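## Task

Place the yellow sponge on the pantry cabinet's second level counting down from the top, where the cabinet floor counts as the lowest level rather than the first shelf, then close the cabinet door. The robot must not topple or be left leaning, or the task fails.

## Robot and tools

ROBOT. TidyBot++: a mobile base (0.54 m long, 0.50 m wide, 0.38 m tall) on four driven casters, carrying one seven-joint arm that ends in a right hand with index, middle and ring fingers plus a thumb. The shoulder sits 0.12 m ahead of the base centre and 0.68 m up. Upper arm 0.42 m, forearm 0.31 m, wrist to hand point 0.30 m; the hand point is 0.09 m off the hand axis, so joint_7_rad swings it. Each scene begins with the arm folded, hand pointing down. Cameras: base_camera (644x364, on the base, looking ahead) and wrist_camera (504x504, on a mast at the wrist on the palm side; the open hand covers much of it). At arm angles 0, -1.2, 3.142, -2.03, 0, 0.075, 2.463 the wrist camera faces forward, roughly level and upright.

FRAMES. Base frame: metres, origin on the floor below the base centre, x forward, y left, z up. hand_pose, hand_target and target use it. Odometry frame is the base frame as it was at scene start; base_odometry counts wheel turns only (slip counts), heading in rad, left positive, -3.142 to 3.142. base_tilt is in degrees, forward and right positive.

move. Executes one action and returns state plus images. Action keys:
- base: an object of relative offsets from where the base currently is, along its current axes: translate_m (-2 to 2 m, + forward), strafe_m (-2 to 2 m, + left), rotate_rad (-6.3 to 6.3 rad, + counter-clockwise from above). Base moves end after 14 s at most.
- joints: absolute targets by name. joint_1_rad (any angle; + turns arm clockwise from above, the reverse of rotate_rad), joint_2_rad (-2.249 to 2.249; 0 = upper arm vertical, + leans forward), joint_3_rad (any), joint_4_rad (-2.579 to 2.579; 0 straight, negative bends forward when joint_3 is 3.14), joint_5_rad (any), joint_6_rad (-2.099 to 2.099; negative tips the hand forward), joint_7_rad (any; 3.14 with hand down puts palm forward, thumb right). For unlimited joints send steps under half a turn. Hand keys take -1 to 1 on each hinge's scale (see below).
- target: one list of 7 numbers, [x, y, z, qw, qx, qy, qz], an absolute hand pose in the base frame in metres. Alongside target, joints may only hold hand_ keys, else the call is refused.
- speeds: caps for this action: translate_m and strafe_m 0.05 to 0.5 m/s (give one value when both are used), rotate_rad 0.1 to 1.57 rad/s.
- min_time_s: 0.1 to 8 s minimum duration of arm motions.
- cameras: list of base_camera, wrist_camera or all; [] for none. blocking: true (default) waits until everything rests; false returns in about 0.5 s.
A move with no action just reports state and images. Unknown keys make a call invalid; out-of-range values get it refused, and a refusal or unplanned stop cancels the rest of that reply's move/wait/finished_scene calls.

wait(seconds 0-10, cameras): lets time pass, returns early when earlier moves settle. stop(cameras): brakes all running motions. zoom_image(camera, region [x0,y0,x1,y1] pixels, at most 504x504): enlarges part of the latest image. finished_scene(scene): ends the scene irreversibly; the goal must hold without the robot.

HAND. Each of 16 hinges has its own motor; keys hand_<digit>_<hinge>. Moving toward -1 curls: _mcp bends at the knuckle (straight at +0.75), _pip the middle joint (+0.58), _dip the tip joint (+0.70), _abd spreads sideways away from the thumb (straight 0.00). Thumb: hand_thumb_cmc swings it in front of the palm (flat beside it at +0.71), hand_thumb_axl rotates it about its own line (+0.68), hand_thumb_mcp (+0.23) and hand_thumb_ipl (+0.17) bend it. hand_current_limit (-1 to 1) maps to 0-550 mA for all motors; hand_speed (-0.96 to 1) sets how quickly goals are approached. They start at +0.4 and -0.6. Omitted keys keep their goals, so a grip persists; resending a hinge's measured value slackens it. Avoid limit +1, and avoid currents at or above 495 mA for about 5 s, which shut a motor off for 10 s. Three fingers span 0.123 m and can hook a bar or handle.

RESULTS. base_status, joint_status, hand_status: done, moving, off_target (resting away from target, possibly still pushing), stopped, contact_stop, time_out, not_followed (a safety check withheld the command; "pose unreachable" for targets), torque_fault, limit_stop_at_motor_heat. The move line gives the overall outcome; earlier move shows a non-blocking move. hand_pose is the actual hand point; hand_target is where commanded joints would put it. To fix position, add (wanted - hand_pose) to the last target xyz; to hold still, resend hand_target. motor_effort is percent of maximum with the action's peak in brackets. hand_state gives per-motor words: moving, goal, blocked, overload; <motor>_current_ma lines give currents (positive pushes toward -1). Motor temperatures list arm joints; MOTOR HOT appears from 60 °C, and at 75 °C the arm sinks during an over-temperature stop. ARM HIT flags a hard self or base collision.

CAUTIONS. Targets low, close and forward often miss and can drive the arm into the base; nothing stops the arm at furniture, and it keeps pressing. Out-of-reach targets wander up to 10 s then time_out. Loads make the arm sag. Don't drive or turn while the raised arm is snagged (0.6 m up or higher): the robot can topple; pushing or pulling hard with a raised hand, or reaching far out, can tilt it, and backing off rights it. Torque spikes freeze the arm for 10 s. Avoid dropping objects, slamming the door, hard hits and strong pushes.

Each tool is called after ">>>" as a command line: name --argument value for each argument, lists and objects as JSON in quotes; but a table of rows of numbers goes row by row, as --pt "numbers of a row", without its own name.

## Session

>>> move --joints '{"joint_1_rad":0,"joint_2_rad":-1.2,"joint_3_rad":3.142,"joint_4_rad":-2.03,"joint_5_rad":0,"joint_6_rad":0.0,"joint_7_rad":2.463}' --cameras '["all"]'

>>> move --joints '{"joint_1_rad":0.7}' --cameras '["wrist_camera"]'

>>> move --joints '{"joint_1_rad":1.5}' --cameras '["wrist_camera"]'

>>> move --joints '{"joint_1_rad":2.3}' --cameras '["wrist_camera"]'

>>> move --joints '{"joint_1_rad":3.1}' --cameras '["wrist_camera"]'

>>> move --joints '{"joint_1_rad":3.9}' --cameras '["wrist_camera"]'

>>> move --joints '{"joint_1_rad":4.7}' --cameras '["wrist_camera"]'

>>> move --joints '{"joint_1_rad":5.5}' --cameras '["wrist_camera"]'

Scene clock: 2.43 s.
Motor temperatures (°C): [35 36 30 34 41 48 47]
move: done
base_odometry: x=+0.000 y=+0.000 heading=+0.000
base_tilt: forward=-0.3 right=-0.3
base_status: not commanded
joint_positions: joint_1_rad=+0.025 joint_2_rad=-1.185 joint_3_rad=+3.169 joint_4_rad=-2.037 joint_5_rad=-0.021 joint_6_rad=-0.061 joint_7_rad=+2.528 hand_index_mcp=+0.759 hand_index_abd=+0.000 hand_index_pip=+0.577 hand_index_dip=+0.696 hand_middle_mcp=+0.759 hand_middle_abd=+0.000 hand_middle_pip=+0.577 hand_middle_dip=+0.696 hand_ring_mcp=+0.759 hand_ring_abd=+0.000 hand_ring_pip=+0.577 hand_ring_dip=+0.696 hand_thumb_cmc=+0.719 hand_thumb_axl=+0.677 hand_thumb_mcp=+0.226 hand_thumb_ipl=+0.168 hand_current_limit=+0.400 hand_speed=-0.600
joint_status: all done
hand_state: goal,goal,goal,goal,goal,goal,goal,goal,goal,goal,goal,goal,goal,goal,goal,goal
index_mcp_current_ma: 28
index_abd_current_ma: 0
index_pip_current_ma: 4
index_dip_current_ma: 0
middle_mcp_current_ma: 29
middle_abd_current_ma: 0
middle_pip_current_ma: 4
middle_dip_current_ma: 0
ring_mcp_current_ma: 26
ring_abd_current_ma: 0
ring_pip_current_ma: 4
ring_dip_current_ma: 0
thumb_cmc_current_ma: 24
thumb_axl_current_ma: -4
thumb_mcp_current_ma: 3
thumb_ipl_current_ma: -2
hand_goal_index_mcp: 0.754
hand_goal_index_abd: 0.000
hand_goal_index_pip: 0.576
hand_goal_index_dip: 0.696
hand_goal_middle_mcp: 0.754
hand_goal_middle_abd: 0.000
hand_goal_middle_pip: 0.576
hand_goal_middle_dip: 0.696
hand_goal_ring_mcp: 0.754
hand_goal_ring_abd: 0.000
hand_goal_ring_pip: 0.576
hand_goal_ring_dip: 0.696
hand_goal_thumb_cmc: 0.714
hand_goal_thumb_axl: 0.678
hand_goal_thumb_mcp: 0.226
hand_goal_thumb_ipl: 0.168
motor_effort: joint_1_rad=+0(1) joint_2_rad=+16(18) joint_3_rad=+1(1) joint_4_rad=+12(17) joint_5_rad=+0(2) joint_6_rad=+6(8) joint_7_rad=+0(2)
hand_pose: x=+0.1681 y=-0.0836 z=+1.2733 quat_wxyz=(-0.414, -0.402, -0.182, -0.796) (m; base frame)
hand_target: x=+0.1462 y=-0.0699 z=+1.2882 quat_wxyz=(-0.395, -0.364, -0.174, -0.826) (m; base frame)
hand_status: not commanded
pictures: base_camera, wrist_camera
camera_calibration:
wrist_camera: T_world_to_cam=[[-0.0555108, -0.998118, -0.0260486, -0.00603003], [-0.209298, 0.0371415, -0.977146, 1.22784], [0.976275, -0.0487902, -0.210966, 0.220638], [0, 0, 0, 1]] pos_world=[0.041247, -0.0408576, 1.24617]

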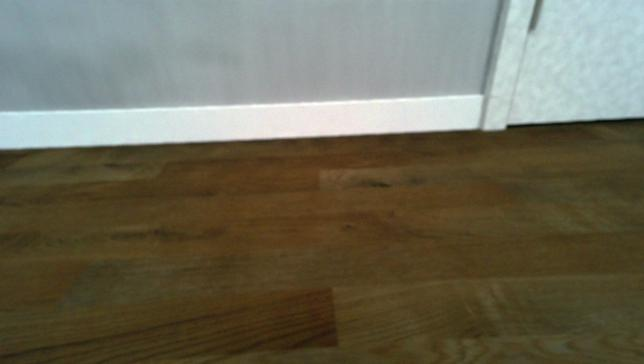

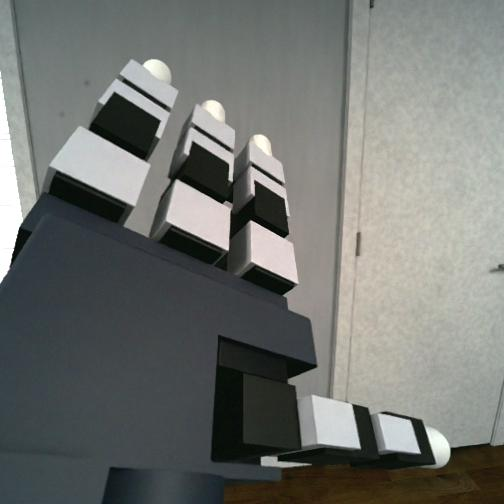

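Scene clock: 4.40 s.
move: done
base_odometry: x=+0.000 y=+0.000 heading=+0.000
base_tilt: forward=-0.3 right=-0.3
base_status: not commanded
joint_positions: joint_1_rad=+0.678 joint_2_rad=-1.185 joint_3_rad=+3.168 joint_4_rad=-2.037 joint_5_rad=-0.021 joint_6_rad=-0.061 joint_7_rad=+2.527 hand_index_mcp=+0.759 hand_index_abd=+0.000 hand_index_pip=+0.577 hand_index_dip=+0.696 hand_middle_mcp=+0.759 hand_middle_abd=+0.000 hand_middle_pip=+0.577 hand_middle_dip=+0.696 hand_ring_mcp=+0.759 hand_ring_abd=+0.000 hand_ring_pip=+0.577 hand_ring_dip=+0.696 hand_thumb_cmc=+0.719 hand_thumb_axl=+0.677 hand_thumb_mcp=+0.226 hand_thumb_ipl=+0.168 hand_current_limit=+0.400 hand_speed=-0.600
joint_status: all done
hand_state: goal,goal,goal,goal,goal,goal,goal,goal,goal,goal,goal,goal,goal,goal,goal,goal
index_mcp_current_ma: 28
index_abd_current_ma: 0
index_pip_current_ma: 4
index_dip_current_ma: 0
middle_mcp_current_ma: 29
middle_abd_current_ma: 0
middle_pip_current_ma: 4
middle_dip_current_ma: 0
ring_mcp_current_ma: 26
ring_abd_current_ma: 0
ring_pip_current_ma: 4
ring_dip_current_ma: 0
thumb_cmc_current_ma: 24
thumb_axl_current_ma: -4
thumb_mcp_current_ma: 3
thumb_ipl_current_ma: -2
hand_goal_index_mcp: 0.754
hand_goal_index_abd: 0.000
hand_goal_index_pip: 0.576
hand_goal_index_dip: 0.696
hand_goal_middle_mcp: 0.754
hand_goal_middle_abd: 0.000
hand_goal_middle_pip: 0.576
hand_goal_middle_dip: 0.696
hand_goal_ring_mcp: 0.754
hand_goal_ring_abd: 0.000
hand_goal_ring_pip: 0.576
hand_goal_ring_dip: 0.696
hand_goal_thumb_cmc: 0.714
hand_goal_thumb_axl: 0.678
hand_goal_thumb_mcp: 0.226
hand_goal_thumb_ipl: 0.168
motor_effort: joint_1_rad=+0(2) joint_2_rad=+16(16) joint_3_rad=+1(1) joint_4_rad=+12(12) joint_5_rad=-1(2) joint_6_rad=+7(7) joint_7_rad=+1(2)
hand_pose: x=+0.1075 y=-0.0957 z=+1.2734 quat_wxyz=(-0.647, -0.439, -0.044, -0.622) (m; base frame)
hand_target: x=+0.0948 y=-0.0710 z=+1.2882 quat_wxyz=(-0.654, -0.401, -0.038, -0.640) (m; base frame)
hand_status: not commanded
pictures: wrist_camera
camera_calibration:
wrist_camera: T_world_to_cam=[[-0.650053, -0.759446, -0.0259242, 0.065128], [-0.143456, 0.156152, -0.97726, 1.22013], [0.746225, -0.631552, -0.210454, 0.247572], [0, 0, 0, 1]] pos_world=[0.0326278, 0.0152903, 1.24617]

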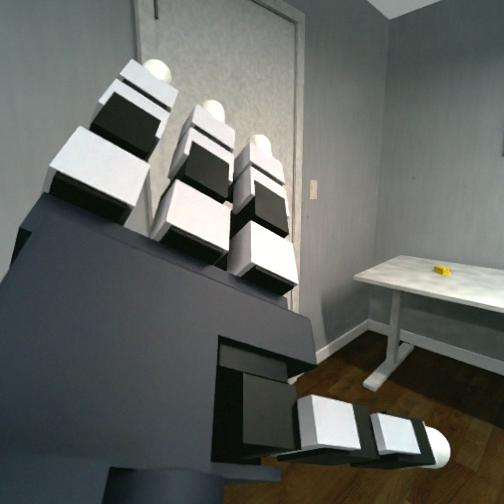

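Scene clock: 6.47 s.
move: done
base_odometry: x=+0.000 y=+0.000 heading=+0.000
base_tilt: forward=-0.3 right=-0.3
base_status: not commanded
joint_positions: joint_1_rad=+1.478 joint_2_rad=-1.185 joint_3_rad=+3.167 joint_4_rad=-2.037 joint_5_rad=-0.021 joint_6_rad=-0.061 joint_7_rad=+2.527 hand_index_mcp=+0.759 hand_index_abd=+0.000 hand_index_pip=+0.577 hand_index_dip=+0.696 hand_middle_mcp=+0.759 hand_middle_abd=+0.000 hand_middle_pip=+0.577 hand_middle_dip=+0.696 hand_ring_mcp=+0.759 hand_ring_abd=+0.000 hand_ring_pip=+0.577 hand_ring_dip=+0.696 hand_thumb_cmc=+0.719 hand_thumb_axl=+0.677 hand_thumb_mcp=+0.226 hand_thumb_ipl=+0.168 hand_current_limit=+0.400 hand_speed=-0.600
joint_status: all done
hand_state: goal,goal,goal,goal,goal,goal,goal,goal,goal,goal,goal,goal,goal,goal,goal,goal
index_mcp_current_ma: 28
index_abd_current_ma: 0
index_pip_current_ma: 4
index_dip_current_ma: 0
middle_mcp_current_ma: 29
middle_abd_current_ma: 0
middle_pip_current_ma: 4
middle_dip_current_ma: 0
ring_mcp_current_ma: 26
ring_abd_current_ma: 0
ring_pip_current_ma: 4
ring_dip_current_ma: 0
thumb_cmc_current_ma: 24
thumb_axl_current_ma: -4
thumb_mcp_current_ma: 3
thumb_ipl_current_ma: -2
hand_goal_index_mcp: 0.754
hand_goal_index_abd: 0.000
hand_goal_index_pip: 0.576
hand_goal_index_dip: 0.696
hand_goal_middle_mcp: 0.754
hand_goal_middle_abd: 0.000
hand_goal_middle_pip: 0.576
hand_goal_middle_dip: 0.696
hand_goal_ring_mcp: 0.754
hand_goal_ring_abd: 0.000
hand_goal_ring_pip: 0.576
hand_goal_ring_dip: 0.696
hand_goal_thumb_cmc: 0.714
hand_goal_thumb_axl: 0.678
hand_goal_thumb_mcp: 0.226
hand_goal_thumb_ipl: 0.168
motor_effort: joint_1_rad=+0(2) joint_2_rad=+16(16) joint_3_rad=+1(1) joint_4_rad=+12(12) joint_5_rad=-1(2) joint_6_rad=+6(7) joint_7_rad=+1(2)
hand_pose: x=+0.0426 y=-0.0584 z=+1.2735 quat_wxyz=(-0.838, -0.421, +0.130, -0.321) (m; base frame)
hand_target: x=+0.0512 y=-0.0321 z=+1.2882 quat_wxyz=(-0.852, -0.385, +0.121, -0.335) (m; base frame)
hand_status: not commanded
pictures: wrist_camera
camera_calibration:
wrist_camera: T_world_to_cam=[[-0.997684, -0.0630254, -0.0255825, 0.10625], [0.011693, 0.211591, -0.977288, 1.20168], [0.067007, -0.975324, -0.210364, 0.328321], [0, 0, 0, 1]] pos_world=[0.0699524, 0.0726519, 1.24617]

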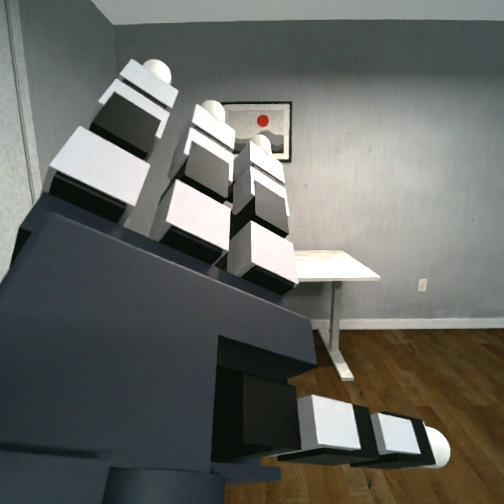

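Scene clock: 8.53 s.
move: done
base_odometry: x=+0.000 y=+0.000 heading=+0.000
base_tilt: forward=-0.3 right=-0.3
base_status: not commanded
joint_positions: joint_1_rad=+2.278 joint_2_rad=-1.185 joint_3_rad=+3.167 joint_4_rad=-2.037 joint_5_rad=-0.021 joint_6_rad=-0.061 joint_7_rad=+2.527 hand_index_mcp=+0.759 hand_index_abd=+0.000 hand_index_pip=+0.577 hand_index_dip=+0.696 hand_middle_mcp=+0.759 hand_middle_abd=+0.000 hand_middle_pip=+0.577 hand_middle_dip=+0.696 hand_ring_mcp=+0.759 hand_ring_abd=+0.000 hand_ring_pip=+0.577 hand_ring_dip=+0.696 hand_thumb_cmc=+0.719 hand_thumb_axl=+0.677 hand_thumb_mcp=+0.226 hand_thumb_ipl=+0.168 hand_current_limit=+0.400 hand_speed=-0.600
joint_status: all done
hand_state: goal,goal,goal,goal,goal,goal,goal,goal,goal,goal,goal,goal,goal,goal,goal,goal
index_mcp_current_ma: 28
index_abd_current_ma: 0
index_pip_current_ma: 4
index_dip_current_ma: 0
middle_mcp_current_ma: 29
middle_abd_current_ma: 0
middle_pip_current_ma: 4
middle_dip_current_ma: 0
ring_mcp_current_ma: 26
ring_abd_current_ma: 0
ring_pip_current_ma: 4
ring_dip_current_ma: 0
thumb_cmc_current_ma: 24
thumb_axl_current_ma: -4
thumb_mcp_current_ma: 3
thumb_ipl_current_ma: -2
hand_goal_index_mcp: 0.754
hand_goal_index_abd: 0.000
hand_goal_index_pip: 0.576
hand_goal_index_dip: 0.696
hand_goal_middle_mcp: 0.754
hand_goal_middle_abd: 0.000
hand_goal_middle_pip: 0.576
hand_goal_middle_dip: 0.696
hand_goal_ring_mcp: 0.754
hand_goal_ring_abd: 0.000
hand_goal_ring_pip: 0.576
hand_goal_ring_dip: 0.696
hand_goal_thumb_cmc: 0.714
hand_goal_thumb_axl: 0.678
hand_goal_thumb_mcp: 0.226
hand_goal_thumb_ipl: 0.168
motor_effort: joint_1_rad=+0(2) joint_2_rad=+16(16) joint_3_rad=+0(1) joint_4_rad=+12(13) joint_5_rad=-1(2) joint_6_rad=+6(7) joint_7_rad=+1(2)
hand_pose: x=+0.0239 y=+0.0140 z=+1.2735 quat_wxyz=(-0.897, -0.337, +0.284, +0.031) (m; base frame)
hand_target: x=+0.0487 y=+0.0263 z=+1.2882 quat_wxyz=(-0.915, -0.307, +0.261, +0.023) (m; base frame)
hand_status: not commanded
pictures: wrist_camera
camera_calibration:
wrist_camera: T_world_to_cam=[[-0.740364, 0.671726, -0.0253977, 0.0755455], [0.159784, 0.13916, -0.977294, 1.18407], [-0.652939, -0.727612, -0.21036, 0.413927], [0, 0, 0, 1]] pos_world=[0.137006, 0.0856582, 1.24617]

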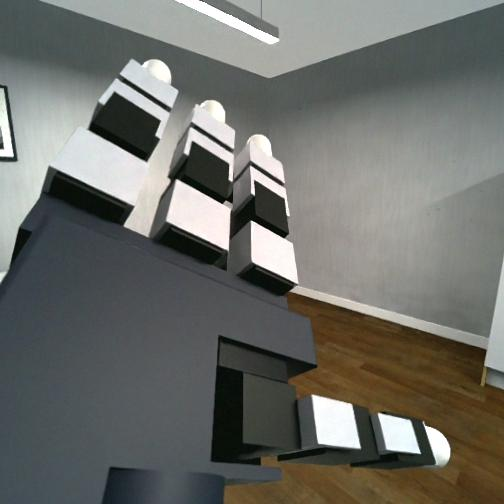

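Scene clock: 10.60 s.
move: done
base_odometry: x=+0.000 y=+0.000 heading=+0.000
base_tilt: forward=-0.3 right=-0.3
base_status: not commanded
joint_positions: joint_1_rad=+3.078 joint_2_rad=-1.185 joint_3_rad=+3.167 joint_4_rad=-2.037 joint_5_rad=-0.021 joint_6_rad=-0.061 joint_7_rad=+2.527 hand_index_mcp=+0.759 hand_index_abd=+0.000 hand_index_pip=+0.577 hand_index_dip=+0.696 hand_middle_mcp=+0.759 hand_middle_abd=+0.000 hand_middle_pip=+0.577 hand_middle_dip=+0.696 hand_ring_mcp=+0.759 hand_ring_abd=+0.000 hand_ring_pip=+0.577 hand_ring_dip=+0.696 hand_thumb_cmc=+0.719 hand_thumb_axl=+0.677 hand_thumb_mcp=+0.226 hand_thumb_ipl=+0.168 hand_current_limit=+0.400 hand_speed=-0.600
joint_status: all done
hand_state: goal,goal,goal,goal,goal,goal,goal,goal,goal,goal,goal,goal,goal,goal,goal,goal
index_mcp_current_ma: 28
index_abd_current_ma: 0
index_pip_current_ma: 4
index_dip_current_ma: 0
middle_mcp_current_ma: 29
middle_abd_current_ma: 0
middle_pip_current_ma: 4
middle_dip_current_ma: 0
ring_mcp_current_ma: 26
ring_abd_current_ma: 0
ring_pip_current_ma: 4
ring_dip_current_ma: 0
thumb_cmc_current_ma: 24
thumb_axl_current_ma: -4
thumb_mcp_current_ma: 3
thumb_ipl_current_ma: -2
hand_goal_index_mcp: 0.754
hand_goal_index_abd: 0.000
hand_goal_index_pip: 0.576
hand_goal_index_dip: 0.696
hand_goal_middle_mcp: 0.754
hand_goal_middle_abd: 0.000
hand_goal_middle_pip: 0.576
hand_goal_middle_dip: 0.696
hand_goal_ring_mcp: 0.754
hand_goal_ring_abd: 0.000
hand_goal_ring_pip: 0.576
hand_goal_ring_dip: 0.696
hand_goal_thumb_cmc: 0.714
hand_goal_thumb_axl: 0.678
hand_goal_thumb_mcp: 0.226
hand_goal_thumb_ipl: 0.168
motor_effort: joint_1_rad=-1(1) joint_2_rad=+16(16) joint_3_rad=+0(1) joint_4_rad=+12(12) joint_5_rad=-1(2) joint_6_rad=+6(7) joint_7_rad=+2(2)
hand_pose: x=+0.0628 y=+0.0779 z=+1.2735 quat_wxyz=(-0.814, -0.200, +0.393, +0.378) (m; base frame)
hand_target: x=+0.0889 y=+0.0687 z=+1.2882 quat_wxyz=(-0.834, -0.181, +0.360, +0.378) (m; base frame)
hand_status: not commanded
pictures: wrist_camera
camera_calibration:
wrist_camera: T_world_to_cam=[[-0.0341051, 0.999097, -0.0253245, -0.00854108], [0.211154, -0.017564, -0.977295, 1.17794], [-0.976858, -0.0386781, -0.210364, 0.452543], [0, 0, 0, 1]] pos_world=[0.193053, 0.0467261, 1.24617]

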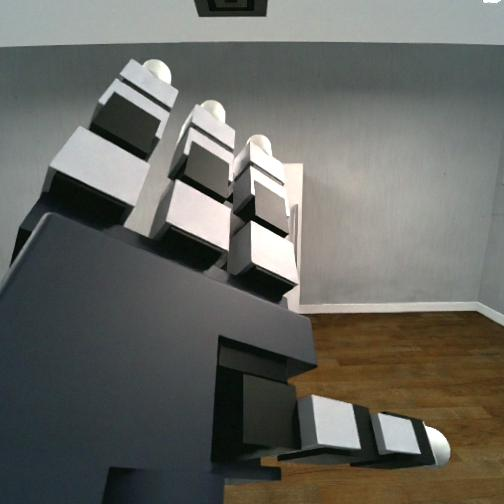

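Scene clock: 12.67 s.
move: done
base_odometry: x=+0.000 y=+0.000 heading=+0.000
base_tilt: forward=-0.3 right=-0.3
base_status: not commanded
joint_positions: joint_1_rad=+3.878 joint_2_rad=-1.185 joint_3_rad=+3.167 joint_4_rad=-2.037 joint_5_rad=-0.021 joint_6_rad=-0.061 joint_7_rad=+2.527 hand_index_mcp=+0.759 hand_index_abd=+0.000 hand_index_pip=+0.577 hand_index_dip=+0.696 hand_middle_mcp=+0.759 hand_middle_abd=+0.000 hand_middle_pip=+0.577 hand_middle_dip=+0.696 hand_ring_mcp=+0.759 hand_ring_abd=+0.000 hand_ring_pip=+0.577 hand_ring_dip=+0.696 hand_thumb_cmc=+0.719 hand_thumb_axl=+0.677 hand_thumb_mcp=+0.226 hand_thumb_ipl=+0.168 hand_current_limit=+0.400 hand_speed=-0.600
joint_status: all done
hand_state: goal,goal,goal,goal,goal,goal,goal,goal,goal,goal,goal,goal,goal,goal,goal,goal
index_mcp_current_ma: 28
index_abd_current_ma: 0
index_pip_current_ma: 4
index_dip_current_ma: 0
middle_mcp_current_ma: 29
middle_abd_current_ma: 0
middle_pip_current_ma: 4
middle_dip_current_ma: 0
ring_mcp_current_ma: 26
ring_abd_current_ma: 0
ring_pip_current_ma: 4
ring_dip_current_ma: 0
thumb_cmc_current_ma: 24
thumb_axl_current_ma: -4
thumb_mcp_current_ma: 3
thumb_ipl_current_ma: -2
hand_goal_index_mcp: 0.754
hand_goal_index_abd: 0.000
hand_goal_index_pip: 0.576
hand_goal_index_dip: 0.696
hand_goal_middle_mcp: 0.754
hand_goal_middle_abd: 0.000
hand_goal_middle_pip: 0.576
hand_goal_middle_dip: 0.696
hand_goal_ring_mcp: 0.754
hand_goal_ring_abd: 0.000
hand_goal_ring_pip: 0.576
hand_goal_ring_dip: 0.696
hand_goal_thumb_cmc: 0.714
hand_goal_thumb_axl: 0.678
hand_goal_thumb_mcp: 0.226
hand_goal_thumb_ipl: 0.168
motor_effort: joint_1_rad=-1(2) joint_2_rad=+16(16) joint_3_rad=+0(1) joint_4_rad=+12(13) joint_5_rad=-1(1) joint_6_rad=+7(7) joint_7_rad=+1(2)
hand_pose: x=+0.1357 y=+0.0945 z=+1.2735 quat_wxyz=(-0.603, -0.032, +0.440, +0.665) (m; base frame)
hand_target: x=+0.1473 y=+0.0695 z=+1.2882 quat_wxyz=(-0.621, -0.027, +0.402, +0.672) (m; base frame)
hand_status: not commanded
pictures: wrist_camera
camera_calibration:
wrist_camera: T_world_to_cam=[[0.692963, 0.72053, -0.0252772, -0.0950359], [0.134473, -0.163614, -0.977316, 1.18709], [-0.708322, 0.673845, -0.21027, 0.420457], [0, 0, 0, 1]] pos_world=[0.204043, -0.0206218, 1.24617]

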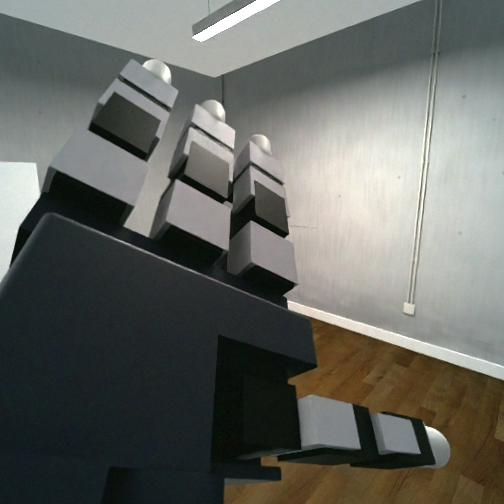

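Scene clock: 14.73 s.
move: done
base_odometry: x=+0.000 y=+0.000 heading=+0.000
base_tilt: forward=-0.3 right=-0.3
base_status: not commanded
joint_positions: joint_1_rad=+4.678 joint_2_rad=-1.185 joint_3_rad=+3.167 joint_4_rad=-2.037 joint_5_rad=-0.021 joint_6_rad=-0.061 joint_7_rad=+2.527 hand_index_mcp=+0.759 hand_index_abd=+0.000 hand_index_pip=+0.577 hand_index_dip=+0.696 hand_middle_mcp=+0.759 hand_middle_abd=+0.000 hand_middle_pip=+0.577 hand_middle_dip=+0.696 hand_ring_mcp=+0.759 hand_ring_abd=+0.000 hand_ring_pip=+0.577 hand_ring_dip=+0.696 hand_thumb_cmc=+0.719 hand_thumb_axl=+0.677 hand_thumb_mcp=+0.226 hand_thumb_ipl=+0.168 hand_current_limit=+0.400 hand_speed=-0.600
joint_status: all done
hand_state: goal,goal,goal,goal,goal,goal,goal,goal,goal,goal,goal,goal,goal,goal,goal,goal
index_mcp_current_ma: 28
index_abd_current_ma: 0
index_pip_current_ma: 4
index_dip_current_ma: 0
middle_mcp_current_ma: 29
middle_abd_current_ma: 0
middle_pip_current_ma: 4
middle_dip_current_ma: 0
ring_mcp_current_ma: 26
ring_abd_current_ma: 0
ring_pip_current_ma: 4
ring_dip_current_ma: 0
thumb_cmc_current_ma: 24
thumb_axl_current_ma: -4
thumb_mcp_current_ma: 3
thumb_ipl_current_ma: -2
hand_goal_index_mcp: 0.754
hand_goal_index_abd: 0.000
hand_goal_index_pip: 0.576
hand_goal_index_dip: 0.696
hand_goal_middle_mcp: 0.754
hand_goal_middle_abd: 0.000
hand_goal_middle_pip: 0.576
hand_goal_middle_dip: 0.696
hand_goal_ring_mcp: 0.754
hand_goal_ring_abd: 0.000
hand_goal_ring_pip: 0.576
hand_goal_ring_dip: 0.696
hand_goal_thumb_cmc: 0.714
hand_goal_thumb_axl: 0.678
hand_goal_thumb_mcp: 0.226
hand_goal_thumb_ipl: 0.168
motor_effort: joint_1_rad=-1(2) joint_2_rad=+16(16) joint_3_rad=+1(1) joint_4_rad=+12(12) joint_5_rad=-1(2) joint_6_rad=+6(7) joint_7_rad=+1(2)
hand_pose: x=+0.1984 y=+0.0539 z=+1.2735 quat_wxyz=(-0.296, +0.142, +0.417, +0.847) (m; base frame)
hand_target: x=+0.1886 y=+0.0281 z=+1.2882 quat_wxyz=(-0.310, +0.132, +0.381, +0.861) (m; base frame)
hand_status: not commanded
pictures: wrist_camera
camera_calibration:
wrist_camera: T_world_to_cam=[[0.999672, 0.00497259, -0.0251349, -0.131654], [-0.0235261, -0.210451, -0.977321, 1.2059], [-0.0101495, 0.977592, -0.210265, 0.33735], [0, 0, 0, 1]] pos_world=[0.163404, -0.0753533, 1.24617]

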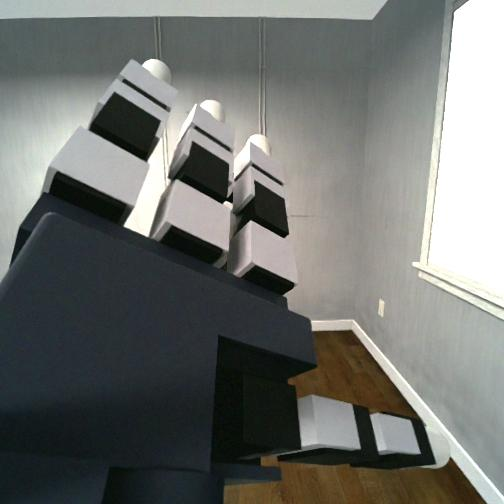

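Scene clock: 16.80 s.
move: done
base_odometry: x=+0.000 y=+0.000 heading=+0.000
base_tilt: forward=-0.3 right=-0.3
base_status: not commanded
joint_positions: joint_1_rad=+5.478 joint_2_rad=-1.185 joint_3_rad=+3.167 joint_4_rad=-2.037 joint_5_rad=-0.021 joint_6_rad=-0.061 joint_7_rad=+2.527 hand_index_mcp=+0.759 hand_index_abd=+0.000 hand_index_pip=+0.577 hand_index_dip=+0.696 hand_middle_mcp=+0.759 hand_middle_abd=+0.000 hand_middle_pip=+0.577 hand_middle_dip=+0.696 hand_ring_mcp=+0.759 hand_ring_abd=+0.000 hand_ring_pip=+0.577 hand_ring_dip=+0.696 hand_thumb_cmc=+0.719 hand_thumb_axl=+0.677 hand_thumb_mcp=+0.226 hand_thumb_ipl=+0.168 hand_current_limit=+0.400 hand_speed=-0.600
joint_status: all done
hand_state: goal,goal,goal,goal,goal,goal,goal,goal,goal,goal,goal,goal,goal,goal,goal,goal
index_mcp_current_ma: 28
index_abd_current_ma: 0
index_pip_current_ma: 4
index_dip_current_ma: 0
middle_mcp_current_ma: 29
middle_abd_current_ma: 0
middle_pip_current_ma: 4
middle_dip_current_ma: 0
ring_mcp_current_ma: 26
ring_abd_current_ma: 0
ring_pip_current_ma: 4
ring_dip_current_ma: 0
thumb_cmc_current_ma: 24
thumb_axl_current_ma: -4
thumb_mcp_current_ma: 3
thumb_ipl_current_ma: -2
hand_goal_index_mcp: 0.754
hand_goal_index_abd: 0.000
hand_goal_index_pip: 0.576
hand_goal_index_dip: 0.696
hand_goal_middle_mcp: 0.754
hand_goal_middle_abd: 0.000
hand_goal_middle_pip: 0.576
hand_goal_middle_dip: 0.696
hand_goal_ring_mcp: 0.754
hand_goal_ring_abd: 0.000
hand_goal_ring_pip: 0.576
hand_goal_ring_dip: 0.696
hand_goal_thumb_cmc: 0.714
hand_goal_thumb_axl: 0.678
hand_goal_thumb_mcp: 0.226
hand_goal_thumb_ipl: 0.168
motor_effort: joint_1_rad=+0(1) joint_2_rad=+16(16) joint_3_rad=+1(1) joint_4_rad=+12(13) joint_5_rad=-1(2) joint_6_rad=+7(7) joint_7_rad=+2(2)
hand_pose: x=+0.2129 y=-0.0194 z=+1.2735 quat_wxyz=(+0.057, +0.293, +0.329, +0.896) (m; base frame)
hand_target: x=+0.1876 y=-0.0303 z=+1.2882 quat_wxyz=(+0.050, +0.270, +0.299, +0.914) (m; base frame)
hand_status: not commanded
pictures: wrist_camera
camera_calibration:
wrist_camera: T_world_to_cam=[[0.700059, -0.713644, -0.0250886, -0.096025], [-0.167326, -0.129782, -0.977322, 1.22301], [0.694205, 0.688381, -0.210266, 0.25353], [0, 0, 0, 1]] pos_world=[0.0958627, -0.084328, 1.24617]

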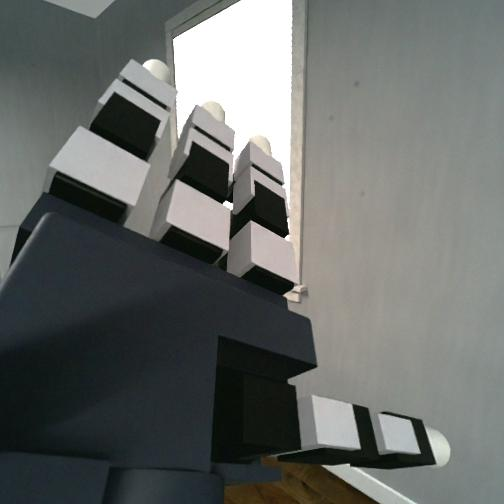

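>>> move --base '{"translate_m":-0.7,"strafe_m":0.05,"rotate_rad":3.14}' --joints '{"joint_1_rad":5.93}' --cameras '["all"]'

Scene clock: 23.90 s.
move: done
base_odometry: x=-0.700 y=+0.050 heading=+3.139
base_tilt: forward=-0.3 right=-0.3
base_status: done
joint_positions: joint_1_rad=+5.910 joint_2_rad=-1.185 joint_3_rad=+3.163 joint_4_rad=-2.037 joint_5_rad=-0.021 joint_6_rad=-0.059 joint_7_rad=+2.527 hand_index_mcp=+0.760 hand_index_abd=+0.000 hand_index_pip=+0.577 hand_index_dip=+0.696 hand_middle_mcp=+0.760 hand_middle_abd=+0.000 hand_middle_pip=+0.577 hand_middle_dip=+0.696 hand_ring_mcp=+0.760 hand_ring_abd=+0.000 hand_ring_pip=+0.577 hand_ring_dip=+0.696 hand_thumb_cmc=+0.719 hand_thumb_axl=+0.677 hand_thumb_mcp=+0.227 hand_thumb_ipl=+0.168 hand_current_limit=+0.400 hand_speed=-0.600
joint_status: all done
hand_state: goal,goal,goal,goal,goal,goal,goal,goal,goal,goal,goal,goal,goal,goal,goal,goal
index_mcp_current_ma: 31
index_abd_current_ma: 0
index_pip_current_ma: 4
index_dip_current_ma: 0
middle_mcp_current_ma: 33
middle_abd_current_ma: 0
middle_pip_current_ma: 4
middle_dip_current_ma: 0
ring_mcp_current_ma: 31
ring_abd_current_ma: 0
ring_pip_current_ma: 4
ring_dip_current_ma: 0
thumb_cmc_current_ma: 24
thumb_axl_current_ma: -4
thumb_mcp_current_ma: 4
thumb_ipl_current_ma: -2
hand_goal_index_mcp: 0.754
hand_goal_index_abd: 0.000
hand_goal_index_pip: 0.576
hand_goal_index_dip: 0.696
hand_goal_middle_mcp: 0.754
hand_goal_middle_abd: 0.000
hand_goal_middle_pip: 0.576
hand_goal_middle_dip: 0.696
hand_goal_ring_mcp: 0.754
hand_goal_ring_abd: 0.000
hand_goal_ring_pip: 0.576
hand_goal_ring_dip: 0.696
hand_goal_thumb_cmc: 0.714
hand_goal_thumb_axl: 0.678
hand_goal_thumb_mcp: 0.226
hand_goal_thumb_ipl: 0.168
motor_effort: joint_1_rad=+0(1) joint_2_rad=+16(18) joint_3_rad=+0(2) joint_4_rad=+12(13) joint_5_rad=-1(2) joint_6_rad=+7(7) joint_7_rad=+1(2)
hand_pose: x=+0.1949 y=-0.0551 z=+1.2742 quat_wxyz=(+0.248, +0.355, +0.260, +0.863) (m; base frame)
hand_target: x=+0.1687 y=-0.0562 z=+1.2882 quat_wxyz=(+0.244, +0.328, +0.235, +0.882) (m; base frame)
hand_status: not commanded
pictures: base_camera, wrist_camera
camera_calibration:
wrist_camera: T_world_to_cam=[[0.338606, -0.940679, -0.0216653, -0.0553933], [-0.202816, -0.0504826, -0.977915, 1.22811], [0.91881, 0.335522, -0.207878, 0.224574], [0, 0, 0, 1]] pos_world=[0.0614957, -0.0654587, 1.24647]

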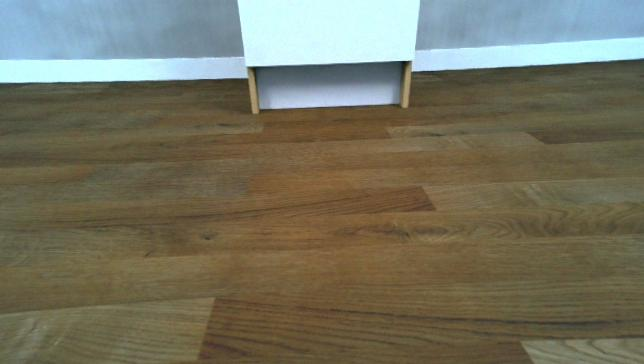

